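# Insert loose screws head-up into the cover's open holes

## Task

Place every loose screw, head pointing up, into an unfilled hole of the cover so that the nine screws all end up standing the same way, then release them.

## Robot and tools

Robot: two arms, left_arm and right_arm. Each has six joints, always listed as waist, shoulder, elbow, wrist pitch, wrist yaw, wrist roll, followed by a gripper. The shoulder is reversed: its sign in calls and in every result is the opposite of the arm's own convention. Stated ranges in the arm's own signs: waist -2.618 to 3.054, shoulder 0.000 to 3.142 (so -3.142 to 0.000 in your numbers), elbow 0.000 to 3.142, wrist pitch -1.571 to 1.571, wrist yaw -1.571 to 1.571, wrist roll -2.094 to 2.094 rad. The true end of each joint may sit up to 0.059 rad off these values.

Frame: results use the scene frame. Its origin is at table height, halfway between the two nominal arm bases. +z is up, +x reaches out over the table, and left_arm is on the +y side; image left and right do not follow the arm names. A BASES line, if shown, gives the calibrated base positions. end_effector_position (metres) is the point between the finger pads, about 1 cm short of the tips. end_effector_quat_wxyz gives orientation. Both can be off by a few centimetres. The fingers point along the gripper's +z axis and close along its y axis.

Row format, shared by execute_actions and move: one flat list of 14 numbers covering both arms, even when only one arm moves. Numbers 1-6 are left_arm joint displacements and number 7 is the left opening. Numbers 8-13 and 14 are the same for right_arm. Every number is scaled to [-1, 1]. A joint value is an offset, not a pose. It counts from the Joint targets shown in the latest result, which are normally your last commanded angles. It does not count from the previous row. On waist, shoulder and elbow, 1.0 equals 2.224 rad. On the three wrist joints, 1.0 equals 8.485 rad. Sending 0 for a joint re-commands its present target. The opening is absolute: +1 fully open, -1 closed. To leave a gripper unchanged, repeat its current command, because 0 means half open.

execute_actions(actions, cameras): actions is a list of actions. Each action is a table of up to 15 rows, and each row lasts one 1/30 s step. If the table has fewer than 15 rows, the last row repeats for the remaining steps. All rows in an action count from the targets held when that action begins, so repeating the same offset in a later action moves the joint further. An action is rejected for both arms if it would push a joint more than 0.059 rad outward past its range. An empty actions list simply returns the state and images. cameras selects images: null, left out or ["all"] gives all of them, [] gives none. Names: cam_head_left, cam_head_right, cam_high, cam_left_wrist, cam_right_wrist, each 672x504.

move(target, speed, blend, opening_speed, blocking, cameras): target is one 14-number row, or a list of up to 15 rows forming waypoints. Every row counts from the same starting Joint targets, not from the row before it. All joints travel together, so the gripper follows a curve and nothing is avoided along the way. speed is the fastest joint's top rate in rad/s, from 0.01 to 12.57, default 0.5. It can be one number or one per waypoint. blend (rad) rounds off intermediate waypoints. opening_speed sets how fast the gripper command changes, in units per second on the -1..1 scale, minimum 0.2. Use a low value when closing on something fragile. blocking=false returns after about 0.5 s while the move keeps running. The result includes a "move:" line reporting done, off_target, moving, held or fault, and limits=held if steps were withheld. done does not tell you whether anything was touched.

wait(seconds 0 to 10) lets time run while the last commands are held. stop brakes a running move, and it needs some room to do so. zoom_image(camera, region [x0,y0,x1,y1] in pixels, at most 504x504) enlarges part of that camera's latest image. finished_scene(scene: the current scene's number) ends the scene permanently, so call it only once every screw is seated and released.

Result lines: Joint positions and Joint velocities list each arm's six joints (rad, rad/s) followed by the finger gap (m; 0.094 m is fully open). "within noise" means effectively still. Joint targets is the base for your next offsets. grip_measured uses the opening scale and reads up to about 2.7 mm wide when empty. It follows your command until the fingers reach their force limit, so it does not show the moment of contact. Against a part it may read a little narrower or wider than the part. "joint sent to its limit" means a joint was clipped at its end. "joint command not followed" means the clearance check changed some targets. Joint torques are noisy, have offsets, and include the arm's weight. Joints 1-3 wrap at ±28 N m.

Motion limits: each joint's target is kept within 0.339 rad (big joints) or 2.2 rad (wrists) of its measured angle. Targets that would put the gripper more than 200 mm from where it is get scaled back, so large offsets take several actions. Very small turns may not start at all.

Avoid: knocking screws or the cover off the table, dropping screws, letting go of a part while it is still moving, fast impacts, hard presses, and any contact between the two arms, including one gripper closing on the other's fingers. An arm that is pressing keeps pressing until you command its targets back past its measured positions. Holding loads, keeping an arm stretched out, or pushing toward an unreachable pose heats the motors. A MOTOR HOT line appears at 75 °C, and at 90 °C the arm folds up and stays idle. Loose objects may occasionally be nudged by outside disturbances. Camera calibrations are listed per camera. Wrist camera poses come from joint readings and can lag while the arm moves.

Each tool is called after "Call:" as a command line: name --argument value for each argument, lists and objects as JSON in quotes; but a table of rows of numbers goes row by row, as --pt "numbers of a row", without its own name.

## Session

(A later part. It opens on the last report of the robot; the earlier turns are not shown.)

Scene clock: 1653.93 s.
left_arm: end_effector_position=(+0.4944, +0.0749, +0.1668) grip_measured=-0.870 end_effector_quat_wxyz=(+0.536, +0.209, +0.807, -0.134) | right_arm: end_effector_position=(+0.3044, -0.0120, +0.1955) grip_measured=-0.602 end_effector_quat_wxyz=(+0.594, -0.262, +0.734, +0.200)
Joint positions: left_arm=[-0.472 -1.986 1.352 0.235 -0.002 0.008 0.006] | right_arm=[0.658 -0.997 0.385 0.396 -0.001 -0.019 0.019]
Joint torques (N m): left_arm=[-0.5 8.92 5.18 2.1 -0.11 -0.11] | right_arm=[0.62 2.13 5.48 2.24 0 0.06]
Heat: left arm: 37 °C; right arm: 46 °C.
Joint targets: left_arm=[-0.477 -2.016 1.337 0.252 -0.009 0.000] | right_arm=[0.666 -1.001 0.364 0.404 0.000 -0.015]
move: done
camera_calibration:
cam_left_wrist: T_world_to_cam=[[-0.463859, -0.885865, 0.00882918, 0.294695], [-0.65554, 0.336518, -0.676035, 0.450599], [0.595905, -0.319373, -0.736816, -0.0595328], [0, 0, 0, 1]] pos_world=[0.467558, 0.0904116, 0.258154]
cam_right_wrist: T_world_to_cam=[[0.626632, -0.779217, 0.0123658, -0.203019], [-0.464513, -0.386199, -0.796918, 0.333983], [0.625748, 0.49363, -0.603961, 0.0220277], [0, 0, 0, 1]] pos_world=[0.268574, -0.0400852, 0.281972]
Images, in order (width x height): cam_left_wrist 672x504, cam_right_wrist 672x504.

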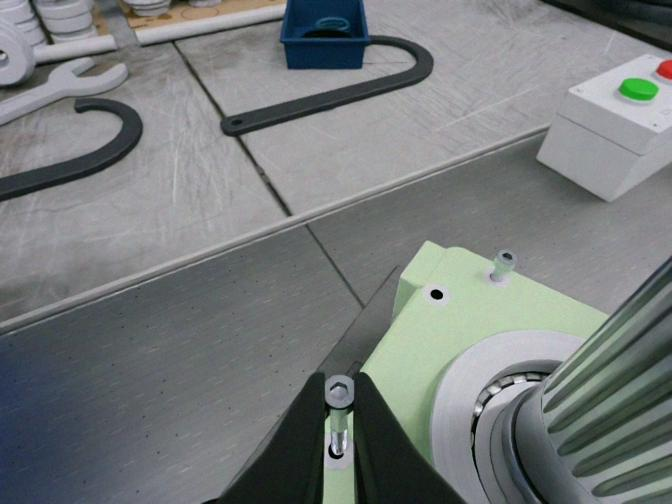

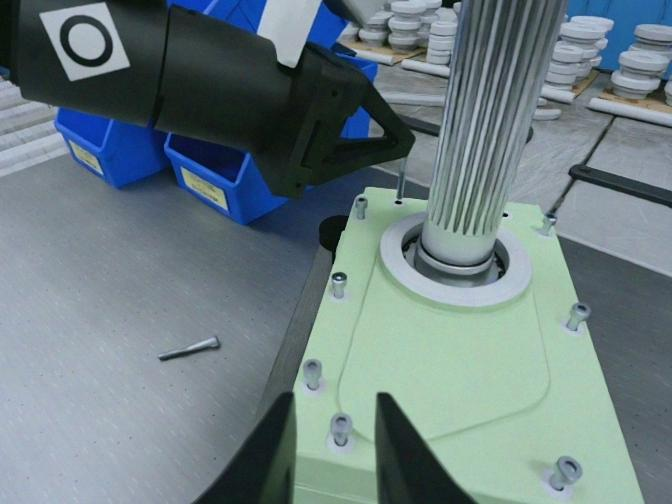

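Call:
move --pt "0 0 0 0 -0.0005 0 -1 0 0 0 0 0 0 -0.6" --pt "0 -0.0039 -0.0058 0.0026 -0.0005 0 -1 0 0 0 0 0 0 -0.6" --speed 0.06 --cameras '["cam_left_wrist","cam_right_wrist"]'

Call:
zoom_image --camera "cam_left_wrist" --region '[280, 370, 400, 490]'

Call:
zoom_image --camera "cam_right_wrist" --region '[370, 160, 430, 220]'

Scene clock: 1666.43 s.
left_arm: end_effector_position=(+0.4948, +0.0755, +0.1595) grip_measured=-0.870 end_effector_quat_wxyz=(+0.536, +0.208, +0.808, -0.132) | right_arm: end_effector_position=(+0.3044, -0.0120, +0.1955) grip_measured=-0.602 end_effector_quat_wxyz=(+0.594, -0.262, +0.734, +0.200)
Joint positions: left_arm=[-0.472 -1.997 1.339 0.257 -0.006 0.008 0.006] | right_arm=[0.658 -0.997 0.385 0.396 -0.001 -0.019 0.019]
Joint torques (N m): left_arm=[-0.43 9.2 5.01 2.14 -0.07 -0.11] | right_arm=[0.62 2.13 5.48 2.24 0 0.06]
Heat: left arm: 38 °C; right arm: 46 °C.
Joint targets: left_arm=[-0.477 -2.025 1.324 0.274 -0.013 0.000] | right_arm=[0.666 -1.001 0.364 0.404 0.000 -0.015]
move: done
camera_calibration:
cam_left_wrist: T_world_to_cam=[[-0.460414, -0.887675, 0.00712513, 0.29419], [-0.6577, 0.335719, -0.674332, 0.446481], [0.596196, -0.315158, -0.738394, -0.0651765], [0, 0, 0, 1]] pos_world=[0.467958, 0.0907124, 0.250854]
cam_right_wrist: T_world_to_cam=[[0.626632, -0.779217, 0.0123658, -0.203019], [-0.464513, -0.386199, -0.796918, 0.333983], [0.625748, 0.49363, -0.603961, 0.0220277], [0, 0, 0, 1]] pos_world=[0.268574, -0.0400852, 0.281972]
Images, in order (width x height): cam_left_wrist 672x504, cam_right_wrist 672x504.

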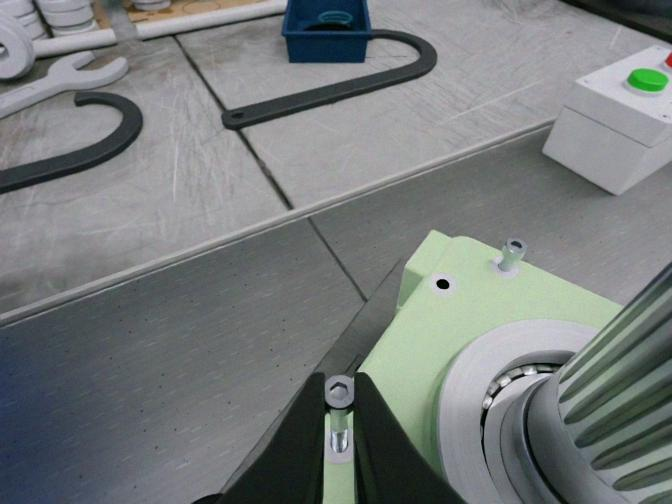

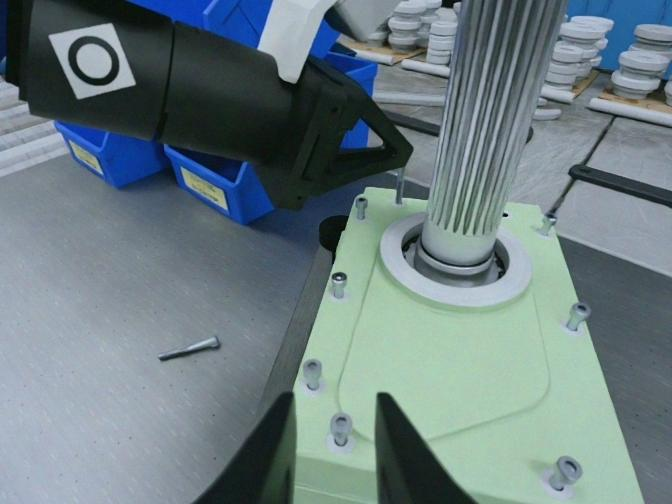

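Scaled by 4.200 from the camera's 672x504 image, which has a finer 960x720 frame.

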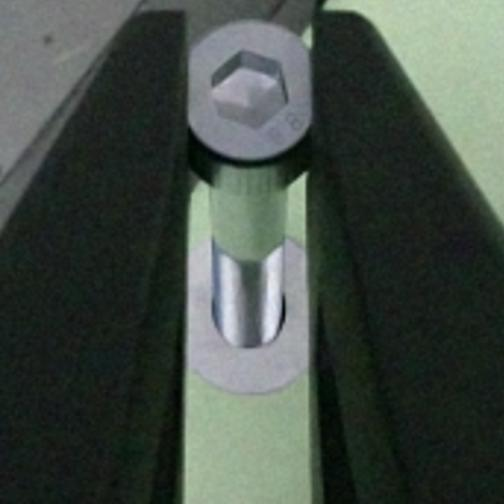

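Scaled by 8.400 from the camera's 672x504 image, which has a finer 960x720 frame.

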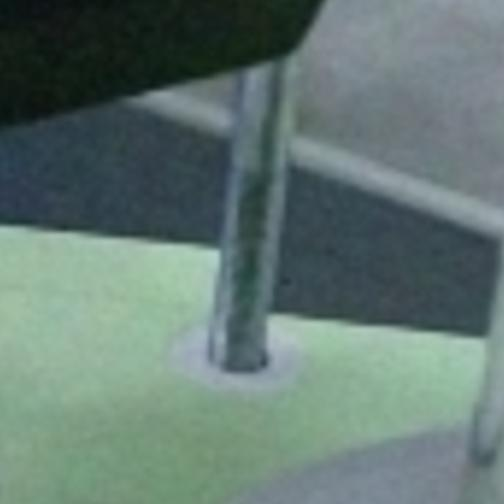

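Call:
move --target '[0,-0.0135,-0.0153,0.0074,0,0,-1,0,0,0,0,0,0,-0.6]' --speed 0.05 --cameras '["cam_left_wrist","cam_right_wrist"]'

Call:
zoom_image --camera "cam_right_wrist" --region '[340, 140, 440, 240]'

Scene clock: 1677.37 s.
left_arm: end_effector_position=(+0.4949, +0.0755, +0.1427) grip_measured=-0.870 end_effector_quat_wxyz=(+0.537, +0.208, +0.807, -0.132) | right_arm: end_effector_position=(+0.3044, -0.0120, +0.1955) grip_measured=-0.602 end_effector_quat_wxyz=(+0.594, -0.262, +0.734, +0.200)
Joint positions: left_arm=[-0.472 -2.025 1.306 0.32 -0.006 0.008 0.006] | right_arm=[0.658 -0.997 0.385 0.396 -0.001 -0.019 0.019]
Joint torques (N m): left_arm=[-0.49 9.17 5.01 2.1 -0.09 -0.11] | right_arm=[0.62 2.11 5.48 2.24 0 0.05]
Heat: left arm: 38 °C; right arm: 46 °C.
Joint targets: left_arm=[-0.477 -2.054 1.290 0.337 -0.013 0.000] | right_arm=[0.666 -1.001 0.364 0.404 0.000 -0.015]
move: done
camera_calibration:
cam_left_wrist: T_world_to_cam=[[-0.460146, -0.887816, 0.00702428, 0.294355], [-0.656797, 0.335066, -0.675535, 0.435102], [0.597397, -0.315458, -0.737294, -0.0784003], [0, 0, 0, 1]] pos_world=[0.468057, 0.0908132, 0.234055]
cam_right_wrist: T_world_to_cam=[[0.626632, -0.779217, 0.0123658, -0.203019], [-0.464513, -0.386199, -0.796918, 0.333983], [0.625748, 0.49363, -0.603961, 0.0220277], [0, 0, 0, 1]] pos_world=[0.268574, -0.0400852, 0.281972]
Images, in order (width x height): cam_left_wrist 672x504, cam_right_wrist 672x504.

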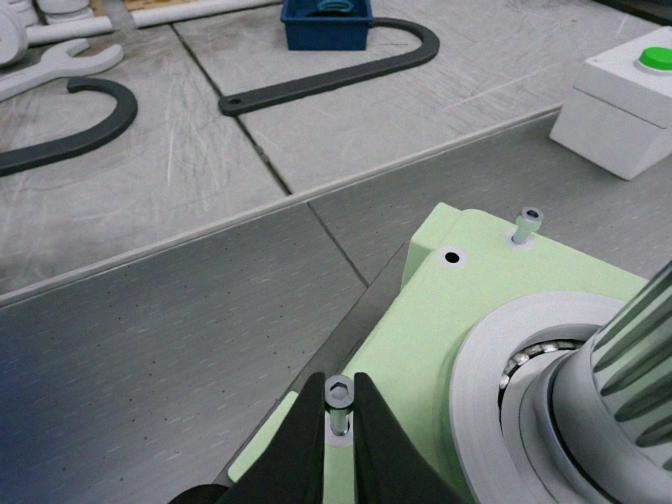

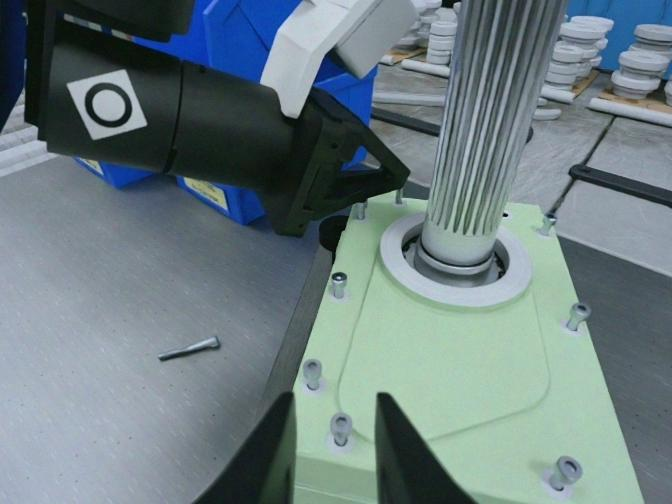

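Scaled by 5.040 from the camera's 672x504 image, which has a finer 960x720 frame.

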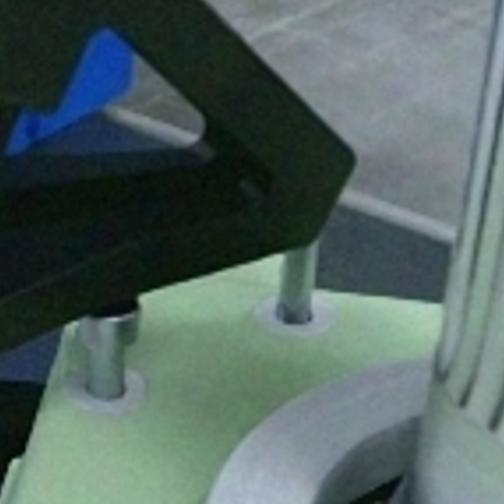

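Clear of the neighbour. Release and raise.

Call:
move --target '[0,0,0,0,0,0,-0.72,0,0,0,0,0,0,-0.6]' --opening_speed 0.3 --cameras '["cam_left_wrist","cam_right_wrist"]'

Call:
zoom_image --camera "cam_right_wrist" --region '[340, 140, 440, 240]'

Scene clock: 1684.10 s.
left_arm: end_effector_position=(+0.4951, +0.0755, +0.1430) grip_measured=-0.723 end_effector_quat_wxyz=(+0.537, +0.208, +0.807, -0.132) | right_arm: end_effector_position=(+0.3044, -0.0120, +0.1955) grip_measured=-0.602 end_effector_quat_wxyz=(+0.594, -0.262, +0.734, +0.200)
Joint positions: left_arm=[-0.472 -2.025 1.305 0.322 -0.007 0.008 0.013] | right_arm=[0.658 -0.997 0.385 0.396 -0.001 -0.019 0.019]
Joint torques (N m): left_arm=[-0.47 9.14 4.94 2.09 -0.08 -0.1] | right_arm=[0.62 2.13 5.48 2.24 0 0.05]
Heat: left arm: 38 °C; right arm: 46 °C.
Joint targets: left_arm=[-0.477 -2.054 1.290 0.337 -0.013 0.000] | right_arm=[0.666 -1.001 0.364 0.404 0.000 -0.015]
move: done
camera_calibration:
cam_left_wrist: T_world_to_cam=[[-0.459799, -0.887997, 0.00688167, 0.294241], [-0.65575, 0.334297, -0.676933, 0.435212], [0.598813, -0.315765, -0.736013, -0.0791122], [0, 0, 0, 1]] pos_world=[0.468055, 0.0908141, 0.234356]
cam_right_wrist: T_world_to_cam=[[0.626632, -0.779217, 0.0123658, -0.203019], [-0.464513, -0.386199, -0.796918, 0.333983], [0.625748, 0.49363, -0.603961, 0.0220277], [0, 0, 0, 1]] pos_world=[0.268574, -0.0400852, 0.281972]
Images, in order (width x height): cam_left_wrist 672x504, cam_right_wrist 672x504.

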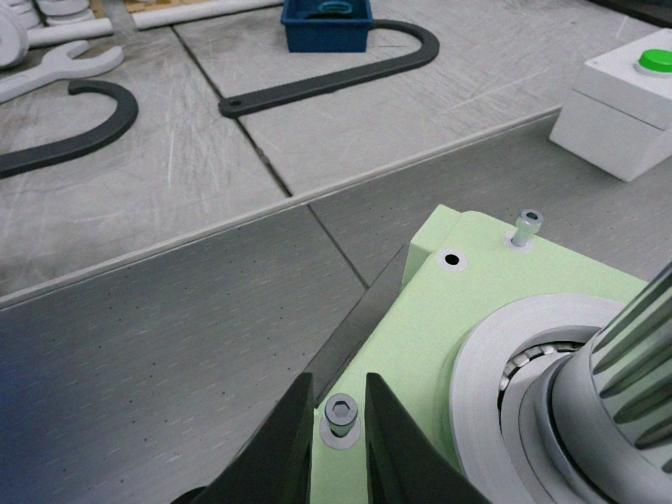

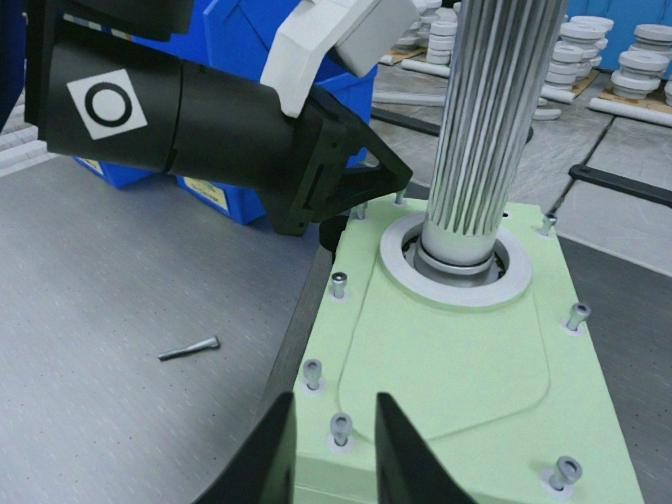

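Scaled by 5.040 from the camera's 672x504 image, which has a finer 960x720 frame.

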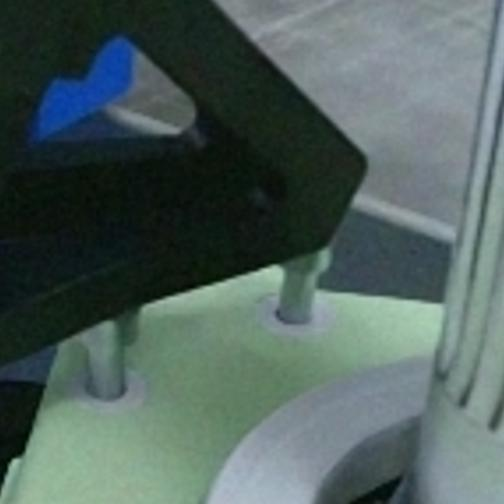

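Call:
move --pt "0 0 0 0 0 0 -0.6 0 0 0 0 0 0 -0.6" --pt "0 0.0571 0.0629 -0.0238 0 0 -0.6 0 0 0 0 0 0 -0.6" --pt "0 0.2716 -0.0369 -0.1051 0 0 -0.6 0 0 0 0 0 0 -0.6" --pt "0.0432 -0.0679 0.3759 -0.2177 0.0015 0.0118 -0.5 0 0 0 0 0 0 -0.6" --speed '[0.1,0.15,0.6,0.6]' --opening_speed 0.5

Call:
zoom_image --camera "cam_right_wrist" --region '[280, 160, 600, 480]'

Scene clock: 1730.27 s.
left_arm: end_effector_position=(+0.3616, +0.1893, +0.1270) grip_measured=-0.503 end_effector_quat_wxyz=(-0.001, +0.249, +0.968, +0.004) | right_arm: end_effector_position=(+0.3044, -0.0120, +0.1955) grip_measured=-0.602 end_effector_quat_wxyz=(+0.594, -0.262, +0.734, +0.200)
Joint positions: left_arm=[-0.386 -2.18 2.1 -1.495 -0.007 0.09 0.023] | right_arm=[0.658 -0.997 0.385 0.396 -0.001 -0.019 0.019]
Joint torques (N m): left_arm=[0.31 9.74 7.45 0.32 0.05 0.09] | right_arm=[0.62 2.13 5.48 2.24 0 0.05]
Heat: left arm: 38 °C; right arm: 46 °C.
Joint targets: left_arm=[-0.381 -2.206 2.126 -1.510 0.000 0.099] | right_arm=[0.666 -1.001 0.364 0.404 0.000 -0.015]
move: done
camera_calibration:
cam_left_wrist: T_world_to_cam=[[-0.462106, -0.886657, -0.0172406, 0.337637], [-0.808077, 0.412984, 0.420067, 0.199681], [-0.365335, 0.208047, -0.907329, 0.296208], [0, 0, 0, 1]] pos_world=[0.425597, 0.155278, 0.190699]
cam_right_wrist: T_world_to_cam=[[0.626632, -0.779217, 0.0123658, -0.203019], [-0.464513, -0.386199, -0.796918, 0.333983], [0.625748, 0.49363, -0.603961, 0.0220277], [0, 0, 0, 1]] pos_world=[0.268574, -0.0400852, 0.281972]

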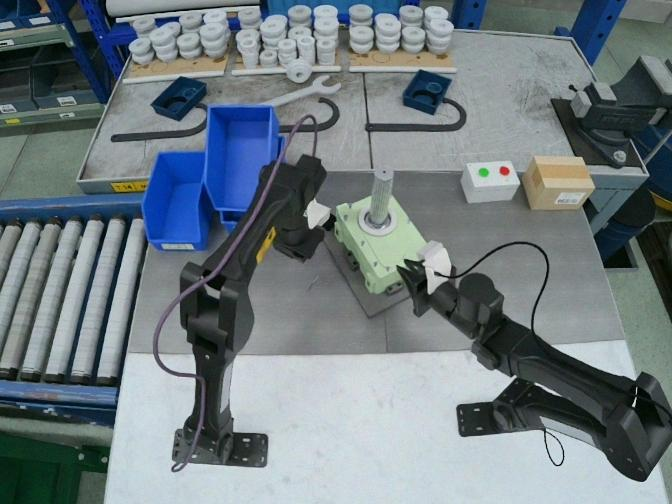

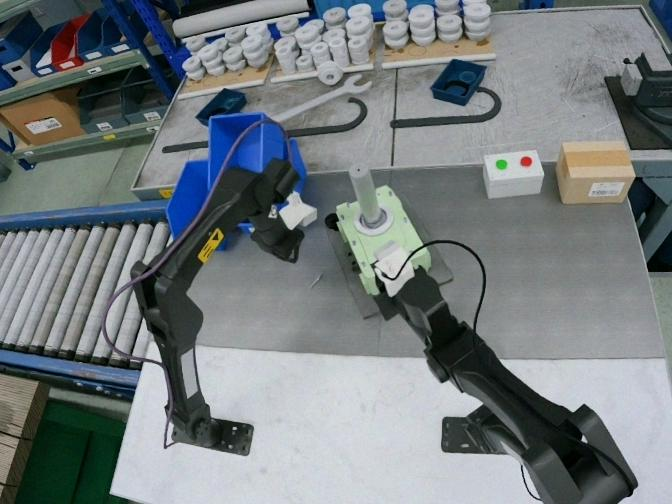

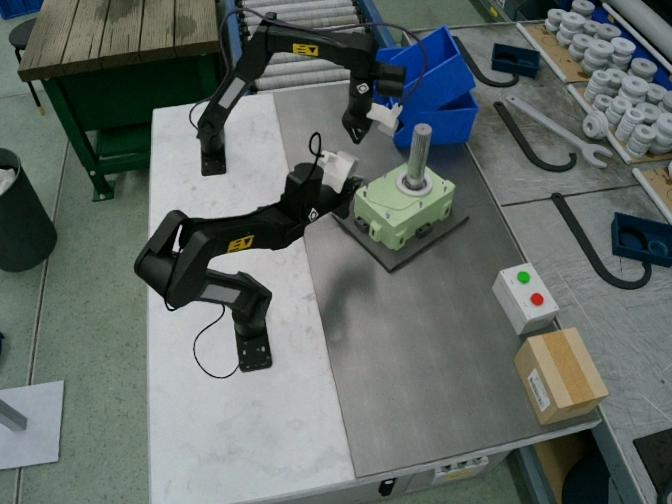

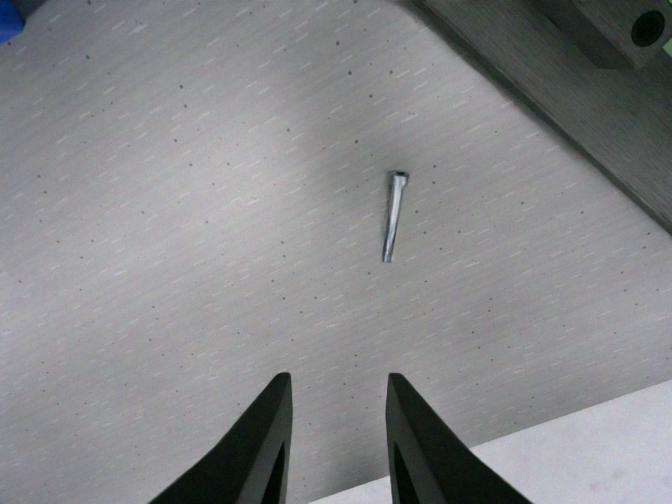

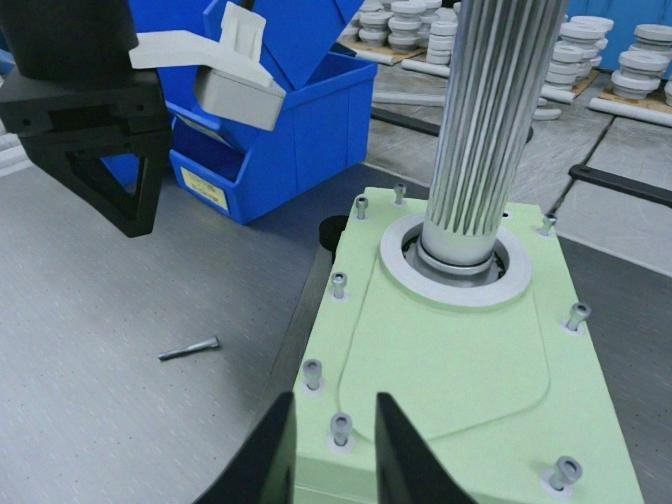

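Scaled by 1.575 from the camera's 672x504 image, which has a finer 960x720 frame.

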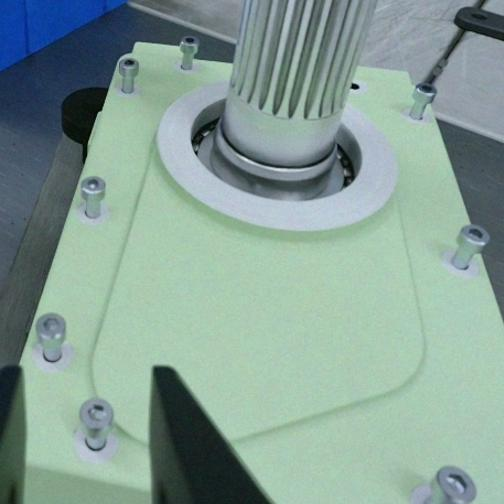

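Call:
move --target '[-0.0306,-0.0018,-0.1524,0.0394,0,0.0012,-0.5,0,0,0,0,0,0,-0.6]' --speed 0.4 --cameras '["cam_left_wrist"]'

Scene clock: 1747.33 s.
left_arm: end_effector_position=(+0.3511, +0.1667, +0.0495) grip_measured=-0.503 end_effector_quat_wxyz=(-0.004, +0.283, +0.959, +0.004) | right_arm: end_effector_position=(+0.3044, -0.0120, +0.1955) grip_measured=-0.602 end_effector_quat_wxyz=(+0.594, -0.262, +0.734, +0.200)
Joint positions: left_arm=[-0.445 -2.184 1.798 -1.195 -0.007 0.1 0.023] | right_arm=[0.658 -0.997 0.385 0.396 -0.001 -0.019 0.019]
Joint torques (N m): left_arm=[-0.35 9.69 4.46 0.65 0.04 0.09] | right_arm=[0.61 2.11 5.48 2.24 0 0.06]
Heat: left arm: 36 °C; right arm: 46 °C.
Joint targets: left_arm=[-0.449 -2.210 1.787 -1.176 0.000 0.110] | right_arm=[0.666 -1.001 0.364 0.404 0.000 -0.015]
move: done
camera_calibration:
cam_left_wrist: T_world_to_cam=[[-0.522844, -0.852264, -0.0167456, 0.32703], [-0.775138, 0.467173, 0.425335, 0.212196], [-0.354675, 0.235364, -0.904881, 0.218339], [0, 0, 0, 1]] pos_world=[0.412906, 0.128194, 0.112793]
Images, in order (width x height): cam_left_wrist 672x504.

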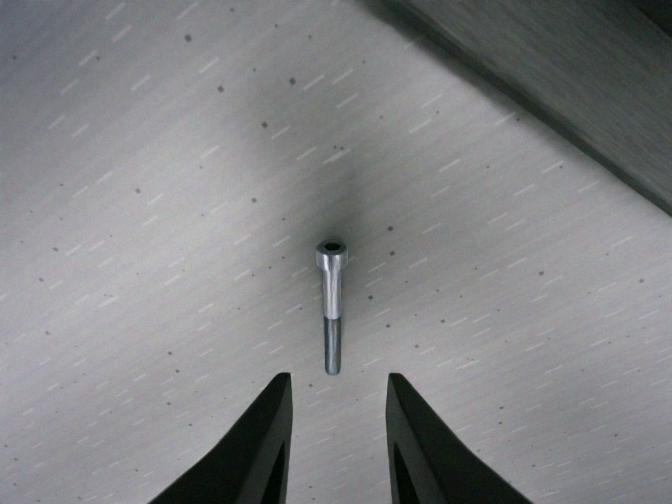

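Call:
move --target '[0,-0.0122,-0.0341,0.0119,0,0,-0.5,0,0,0,0,0,0,-0.6]' --speed 0.2 --cameras '["cam_left_wrist","cam_right_wrist"]'

Scene clock: 1759.57 s.
left_arm: end_effector_position=(+0.3519, +0.1663, +0.0213) grip_measured=-0.503 end_effector_quat_wxyz=(-0.003, +0.283, +0.959, +0.004) | right_arm: end_effector_position=(+0.3044, -0.0120, +0.1955) grip_measured=-0.602 end_effector_quat_wxyz=(+0.594, -0.262, +0.734, +0.200)
Joint positions: left_arm=[-0.445 -2.209 1.724 -1.094 -0.007 0.1 0.023] | right_arm=[0.658 -0.997 0.385 0.396 -0.001 -0.019 0.019]
Joint torques (N m): left_arm=[-0.36 9.77 4.15 0.67 0.06 0.09] | right_arm=[0.61 2.11 5.48 2.24 0 0.05]
Heat: left arm: 35 °C; right arm: 46 °C.
Joint targets: left_arm=[-0.449 -2.237 1.711 -1.075 0.000 0.110] | right_arm=[0.666 -1.001 0.364 0.404 0.000 -0.015]
move: done
camera_calibration:
cam_left_wrist: T_world_to_cam=[[-0.523193, -0.852047, -0.0168959, 0.326662], [-0.775636, 0.467873, 0.423657, 0.225015], [-0.35307, 0.234759, -0.905665, 0.192792], [0, 0, 0, 1]] pos_world=[0.413506, 0.127793, 0.0847952]
cam_right_wrist: T_world_to_cam=[[0.626632, -0.779217, 0.0123658, -0.203019], [-0.464513, -0.386199, -0.796918, 0.333983], [0.625748, 0.49363, -0.603961, 0.0220277], [0, 0, 0, 1]] pos_world=[0.268574, -0.0400852, 0.281972]
Images, in order (width x height): cam_left_wrist 672x504, cam_right_wrist 672x504.

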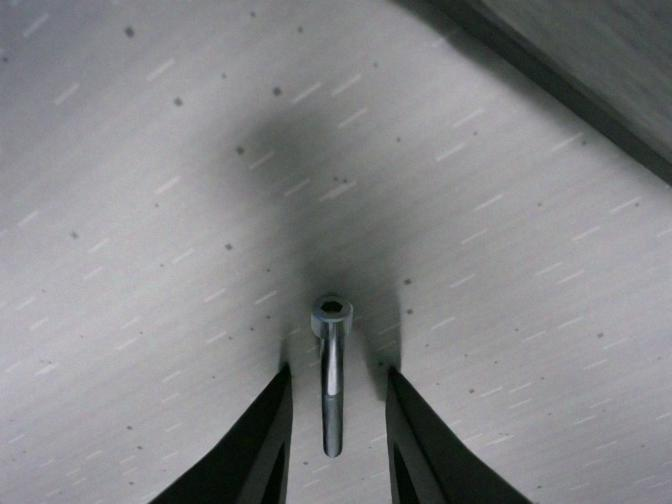

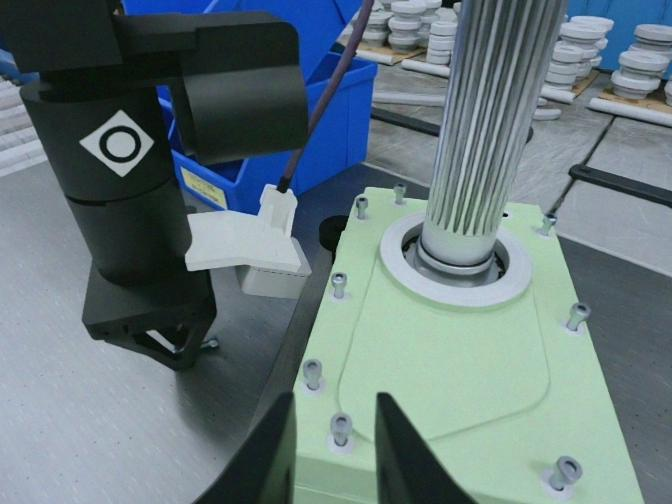

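Call:
move --target '[0,0,0,0,0,0,-1,0,0,0,0,0,0,-0.6]' --opening_speed 0.6 --cameras '["cam_left_wrist"]'

Call:
move --pt "0 0.0405 0.1322 -0.0371 0 0 -1 0 0 0 0 0 0 -0.6" --pt "0.1776 0.2415 -0.1637 -0.0144 0 -0.013 -1 0 0 0 0 0 0 -0.6" --pt "0.1776 0.1803 -0.2603 0.0215 0 -0.013 -1 0 0 0 0 0 0 -0.6" --speed '[0.3,0.6,0.3]' --cameras '["cam_left_wrist","cam_head_left"]'

Scene clock: 1771.93 s.
left_arm: end_effector_position=(+0.3522, +0.1661, +0.0213) grip_measured=-0.933 end_effector_quat_wxyz=(-0.003, +0.283, +0.959, +0.004) | right_arm: end_effector_position=(+0.3044, -0.0120, +0.1955) grip_measured=-0.602 end_effector_quat_wxyz=(+0.594, -0.262, +0.734, +0.200)
Joint positions: left_arm=[-0.445 -2.209 1.724 -1.093 -0.007 0.1 0.003] | right_arm=[0.658 -0.997 0.385 0.396 -0.001 -0.019 0.019]
Joint torques (N m): left_arm=[-0.39 9.68 4.22 0.68 0.06 0.06] | right_arm=[0.62 2.13 5.48 2.24 0 0.05]
Heat: left arm: 34 °C; right arm: 47 °C.
Joint targets: left_arm=[-0.449 -2.237 1.711 -1.075 0.000 0.110] | right_arm=[0.666 -1.001 0.364 0.404 0.000 -0.015]
move: done
camera_calibration:
cam_left_wrist: T_world_to_cam=[[-0.52314, -0.852077, -0.0170231, 0.326676], [-0.776124, 0.468066, 0.422548, 0.225445], [-0.352075, 0.234264, -0.906181, 0.192673], [0, 0, 0, 1]] pos_world=[0.413706, 0.127693, 0.0848965]
Images, in order (width x height): cam_left_wrist 672x504.

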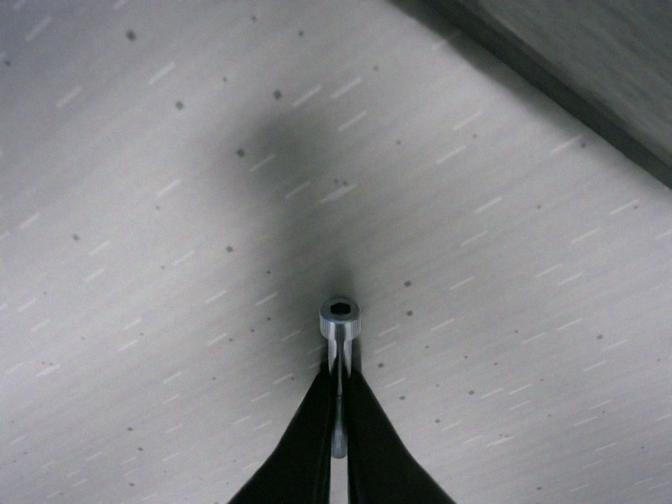

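Scene clock: 1775.97 s.
left_arm: end_effector_position=(+0.2853, +0.3320, +0.0199) grip_measured=-0.934 end_effector_quat_wxyz=(-0.008, +0.046, +0.999, +0.002) | right_arm: end_effector_position=(+0.3044, -0.0120, +0.1955) grip_measured=-0.602 end_effector_quat_wxyz=(+0.594, -0.262, +0.734, +0.200)
Joint positions: left_arm=[-0.054 -1.818 1.143 -0.912 -0.003 0.009 0.003] | right_arm=[0.658 -0.997 0.385 0.396 -0.001 -0.019 0.019]
Joint torques (N m): left_arm=[0.08 6.68 4.14 0.67 0.03 -0.11] | right_arm=[0.62 2.13 5.46 2.24 0 0.05]
Heat: left arm: 34 °C; right arm: 47 °C.
Joint targets: left_arm=[-0.054 -1.836 1.132 -0.892 0.000 0.000] | right_arm=[0.666 -1.001 0.364 0.404 0.000 -0.015]
move: done
camera_calibration:
cam_left_wrist: T_world_to_cam=[[-0.0684897, -0.997549, -0.0143, 0.351565], [-0.900592, 0.055653, 0.431089, 0.268881], [-0.429236, 0.0424036, -0.902196, 0.214553], [0, 0, 0, 1]] pos_world=[0.358324, 0.326642, 0.0826853]
Images, in order (width x height): cam_head_left 672x504, cam_left_wrist 672x504.

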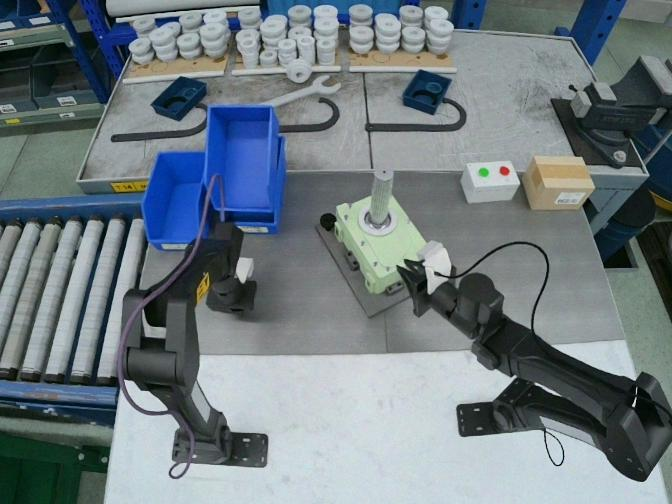

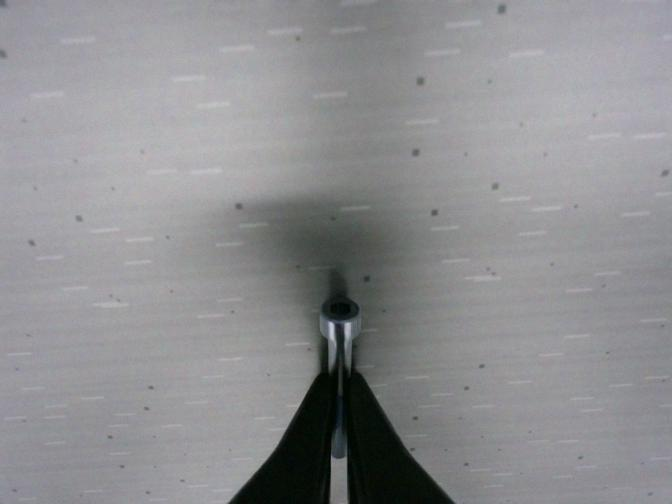

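Call:
move --pt "0 0 0 0 0 0 -0.5 0 0 0 0 0 0 -0.6" --pt "0 0.0522 0.0701 -0.0242 0 0 -0.5 0 0 0 0 0 0 -0.6" --pt "0 -0.1443 0.2882 -0.0773 0 0 -0.5 0 0 0 0 0 0 -0.6" --speed '[0.1,0.3,0.6]' --opening_speed 0.5 --cameras '["cam_left_wrist"]'

Scene clock: 1789.93 s.
left_arm: end_effector_position=(+0.3018, +0.3306, +0.0724) grip_measured=-0.503 end_effector_quat_wxyz=(-0.173, +0.045, +0.984, +0.008) | right_arm: end_effector_position=(+0.3044, -0.0120, +0.1955) grip_measured=-0.602 end_effector_quat_wxyz=(+0.594, -0.262, +0.734, +0.200)
Joint positions: left_arm=[-0.054 -2.133 1.749 -1.534 -0.003 0.009 0.023] | right_arm=[0.658 -0.997 0.385 0.396 -0.001 -0.019 0.019]
Joint torques (N m): left_arm=[-0.06 8.87 6.86 -0.23 0.06 -0.09] | right_arm=[0.62 2.11 5.48 2.24 0 0.05]
Heat: left arm: 34 °C; right arm: 47 °C.
Joint targets: left_arm=[-0.054 -2.157 1.773 -1.548 0.000 -0.001] | right_arm=[0.666 -1.001 0.364 0.404 0.000 -0.015]
move: done
camera_calibration:
cam_left_wrist: T_world_to_cam=[[-0.0735545, -0.997128, -0.0180376, 0.353738], [-0.712392, 0.0398761, 0.700648, 0.189999], [-0.697917, 0.0643856, -0.713279, 0.329211], [0, 0, 0, 1]] pos_world=[0.391135, 0.32395, 0.108077]
Images, in order (width x height): cam_left_wrist 672x504.

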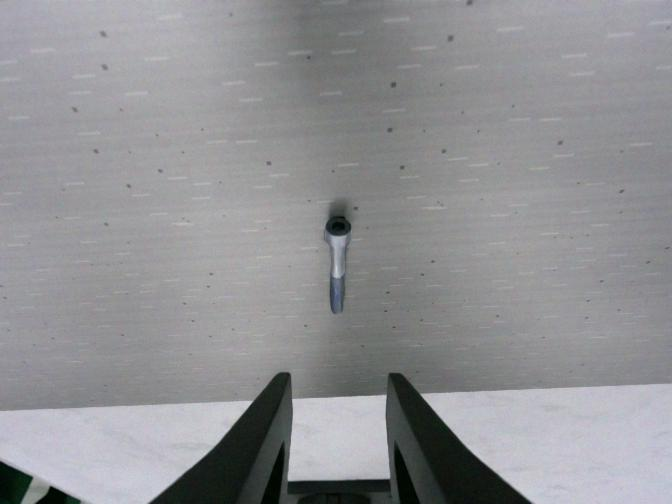

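Call:
move --target '[0,-0.0351,-0.0558,0.0243,0,0.0015,-0.5,0,0,0,0,0,0,-0.6]' --speed 0.2 --cameras '["cam_left_wrist"]'

Scene clock: 1807.37 s.
left_arm: end_effector_position=(+0.3089, +0.3301, +0.0212) grip_measured=-0.503 end_effector_quat_wxyz=(-0.173, +0.045, +0.984, +0.008) | right_arm: end_effector_position=(+0.3044, -0.0120, +0.1955) grip_measured=-0.602 end_effector_quat_wxyz=(+0.594, -0.262, +0.734, +0.200)
Joint positions: left_arm=[-0.054 -2.208 1.661 -1.372 -0.003 0.009 0.023] | right_arm=[0.658 -0.997 0.385 0.396 -0.001 -0.019 0.019]
Joint torques (N m): left_arm=[-0.02 9.17 3.56 0.18 0.02 0.04] | right_arm=[0.62 2.13 5.49 2.24 0 0.06]
Heat: left arm: 34 °C; right arm: 47 °C.
Joint targets: left_arm=[-0.054 -2.235 1.649 -1.342 0.000 0.012] | right_arm=[0.666 -1.001 0.364 0.404 0.000 -0.015]
move: done
camera_calibration:
cam_left_wrist: T_world_to_cam=[[-0.0734854, -0.997132, -0.0180828, 0.352715], [-0.712102, 0.039768, 0.700949, 0.230857], [-0.69822, 0.0643863, -0.712982, 0.297788], [0, 0, 0, 1]] pos_world=[0.398235, 0.32335, 0.0568768]
Images, in order (width x height): cam_left_wrist 672x504.

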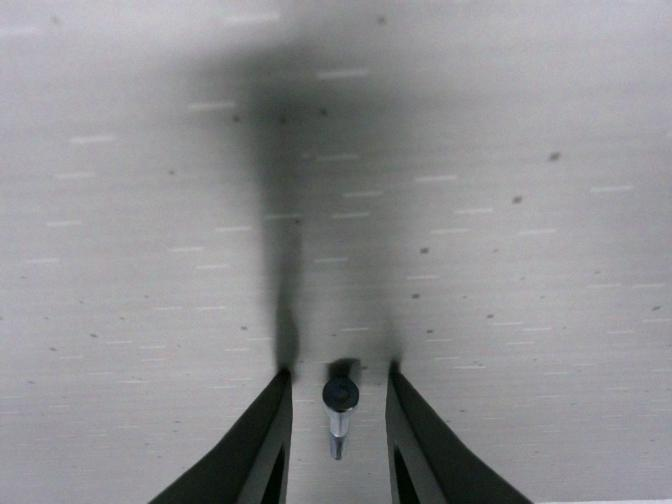

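Call:
move --target '[0,0,0,0,0,0,-1,0,0,0,0,0,0,-0.6]' --opening_speed 0.6 --cameras '["cam_left_wrist"]'

Scene clock: 1813.70 s.
left_arm: end_effector_position=(+0.3090, +0.3302, +0.0212) grip_measured=-0.865 end_effector_quat_wxyz=(-0.173, +0.045, +0.984, +0.008) | right_arm: end_effector_position=(+0.3044, -0.0120, +0.1955) grip_measured=-0.602 end_effector_quat_wxyz=(+0.594, -0.262, +0.734, +0.200)
Joint positions: left_arm=[-0.054 -2.208 1.661 -1.371 -0.004 0.009 0.006] | right_arm=[0.658 -0.997 0.385 0.396 -0.001 -0.019 0.019]
Joint torques (N m): left_arm=[-0.05 9.13 3.62 0.18 0.02 0.02] | right_arm=[0.62 2.11 5.48 2.24 0 0.05]
Heat: left arm: 34 °C; right arm: 47 °C.
Joint targets: left_arm=[-0.054 -2.235 1.649 -1.342 0.000 0.012] | right_arm=[0.666 -1.001 0.364 0.404 0.000 -0.015]
move: done
camera_calibration:
cam_left_wrist: T_world_to_cam=[[-0.0736917, -0.997105, -0.0187427, 0.352933], [-0.712405, 0.0394804, 0.700657, 0.231154], [-0.697889, 0.064985, -0.713252, 0.297542], [0, 0, 0, 1]] pos_world=[0.398335, 0.32345, 0.0568777]
Images, in order (width x height): cam_left_wrist 672x504.

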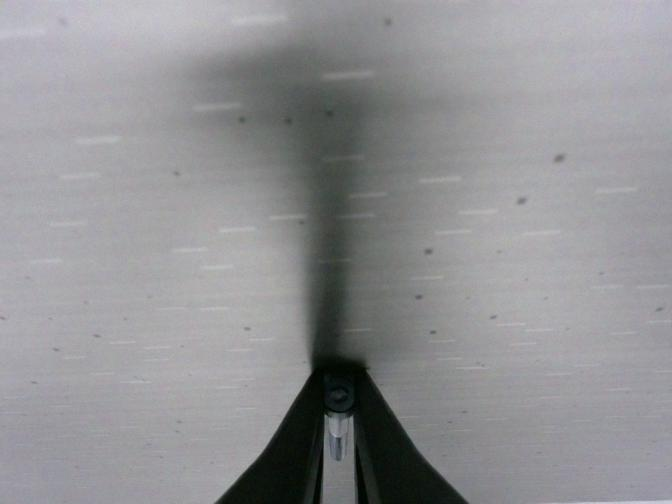

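Call:
move --pt "0 0.0517 0.1353 -0.0021 0 0 -1 -0.1075 0 0 0 0 0 -0.6" --pt "0 0.353 -0.1974 0.0945 0 0 -1 -0.1075 0 0 0 0 0 -0.6" --pt "-0.1326 0.353 -0.1974 0.0945 0.0295 0.0104 -1 -0.1075 0 0 0 0 0 -0.6" --speed '[0.4,0.8,0.5]'

Scene clock: 1884.70 s.
left_arm: end_effector_position=(+0.3485, +0.1639, +0.2061) grip_measured=-0.866 end_effector_quat_wxyz=(+0.354, +0.256, +0.885, -0.163) | right_arm: end_effector_position=(+0.3466, -0.0799, +0.1955) grip_measured=-0.602 end_effector_quat_wxyz=(+0.613, -0.177, +0.759, +0.131)
Joint positions: left_arm=[-0.35 -1.472 1.229 -0.557 0.238 0.088 0.006] | right_arm=[0.432 -0.997 0.385 0.396 -0.001 -0.019 0.019]
Joint torques (N m): left_arm=[-0.01 8.8 5.03 1.79 0.2 0.07] | right_arm=[-0.43 2.13 5.48 2.24 -0.01 0.06]
Heat: left arm: 33 °C; right arm: 47 °C.
Joint targets: left_arm=[-0.349 -1.450 1.210 -0.540 0.250 0.100] | right_arm=[0.426 -1.001 0.364 0.404 0.000 -0.015]
move: done
camera_calibration:
cam_left_wrist: T_world_to_cam=[[-0.548356, -0.828177, 0.115878, 0.303526], [-0.802363, 0.482019, -0.351953, 0.312083], [0.235624, -0.285972, -0.928817, 0.244362], [0, 0, 0, 1]] pos_world=[0.359267, 0.170824, 0.301634]
cam_right_wrist: T_world_to_cam=[[0.435911, -0.899904, 0.0123983, -0.225867], [-0.539275, -0.272203, -0.796924, 0.362374], [0.720531, 0.340702, -0.603952, -0.0159177], [0, 0, 0, 1]] pos_world=[0.305346, -0.0991966, 0.281972]

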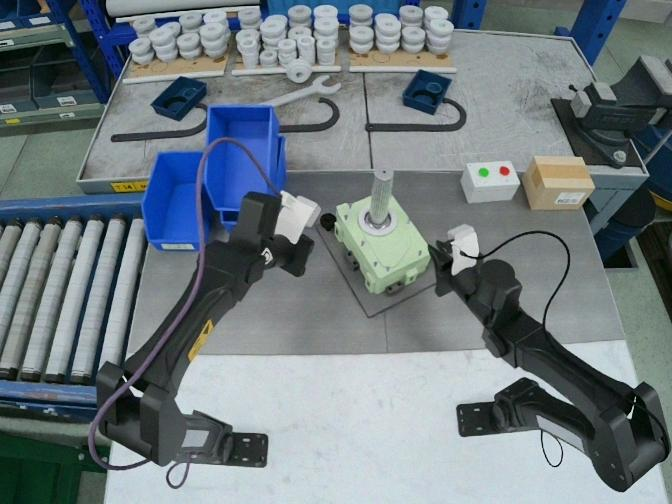

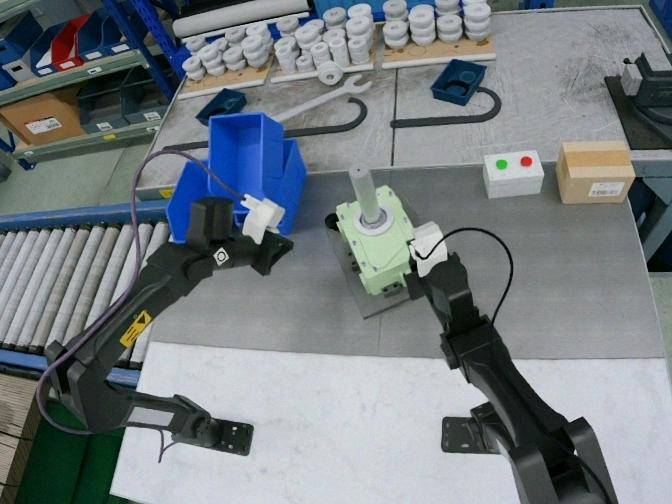

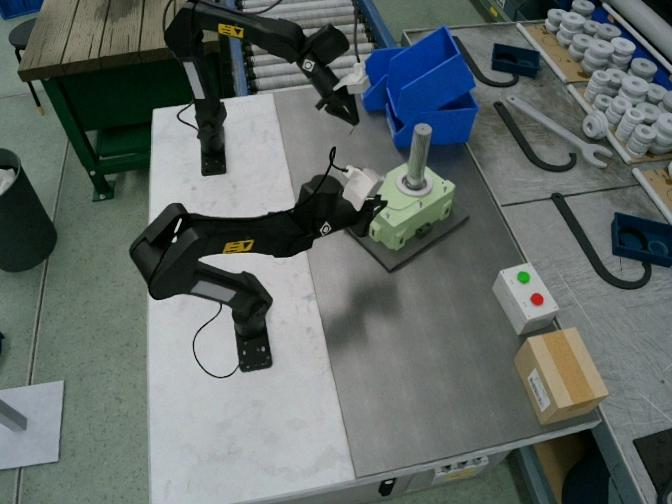

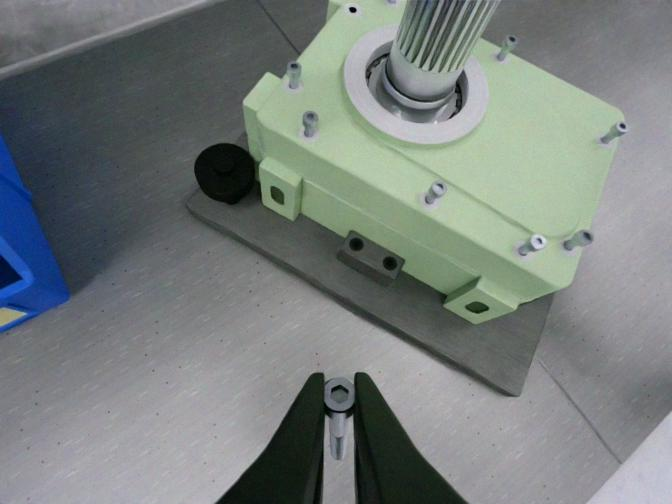

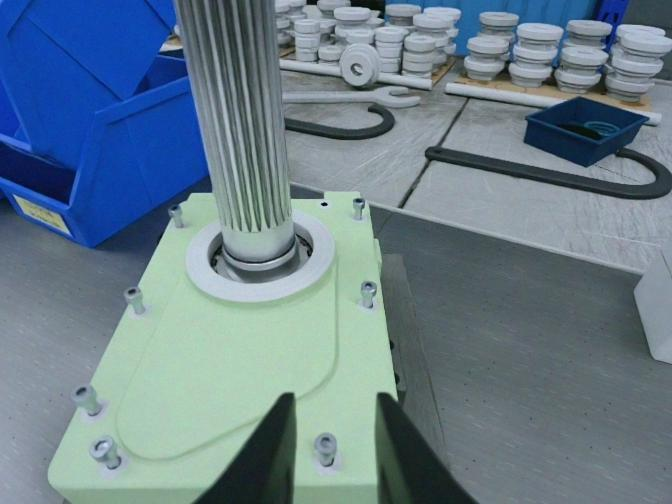

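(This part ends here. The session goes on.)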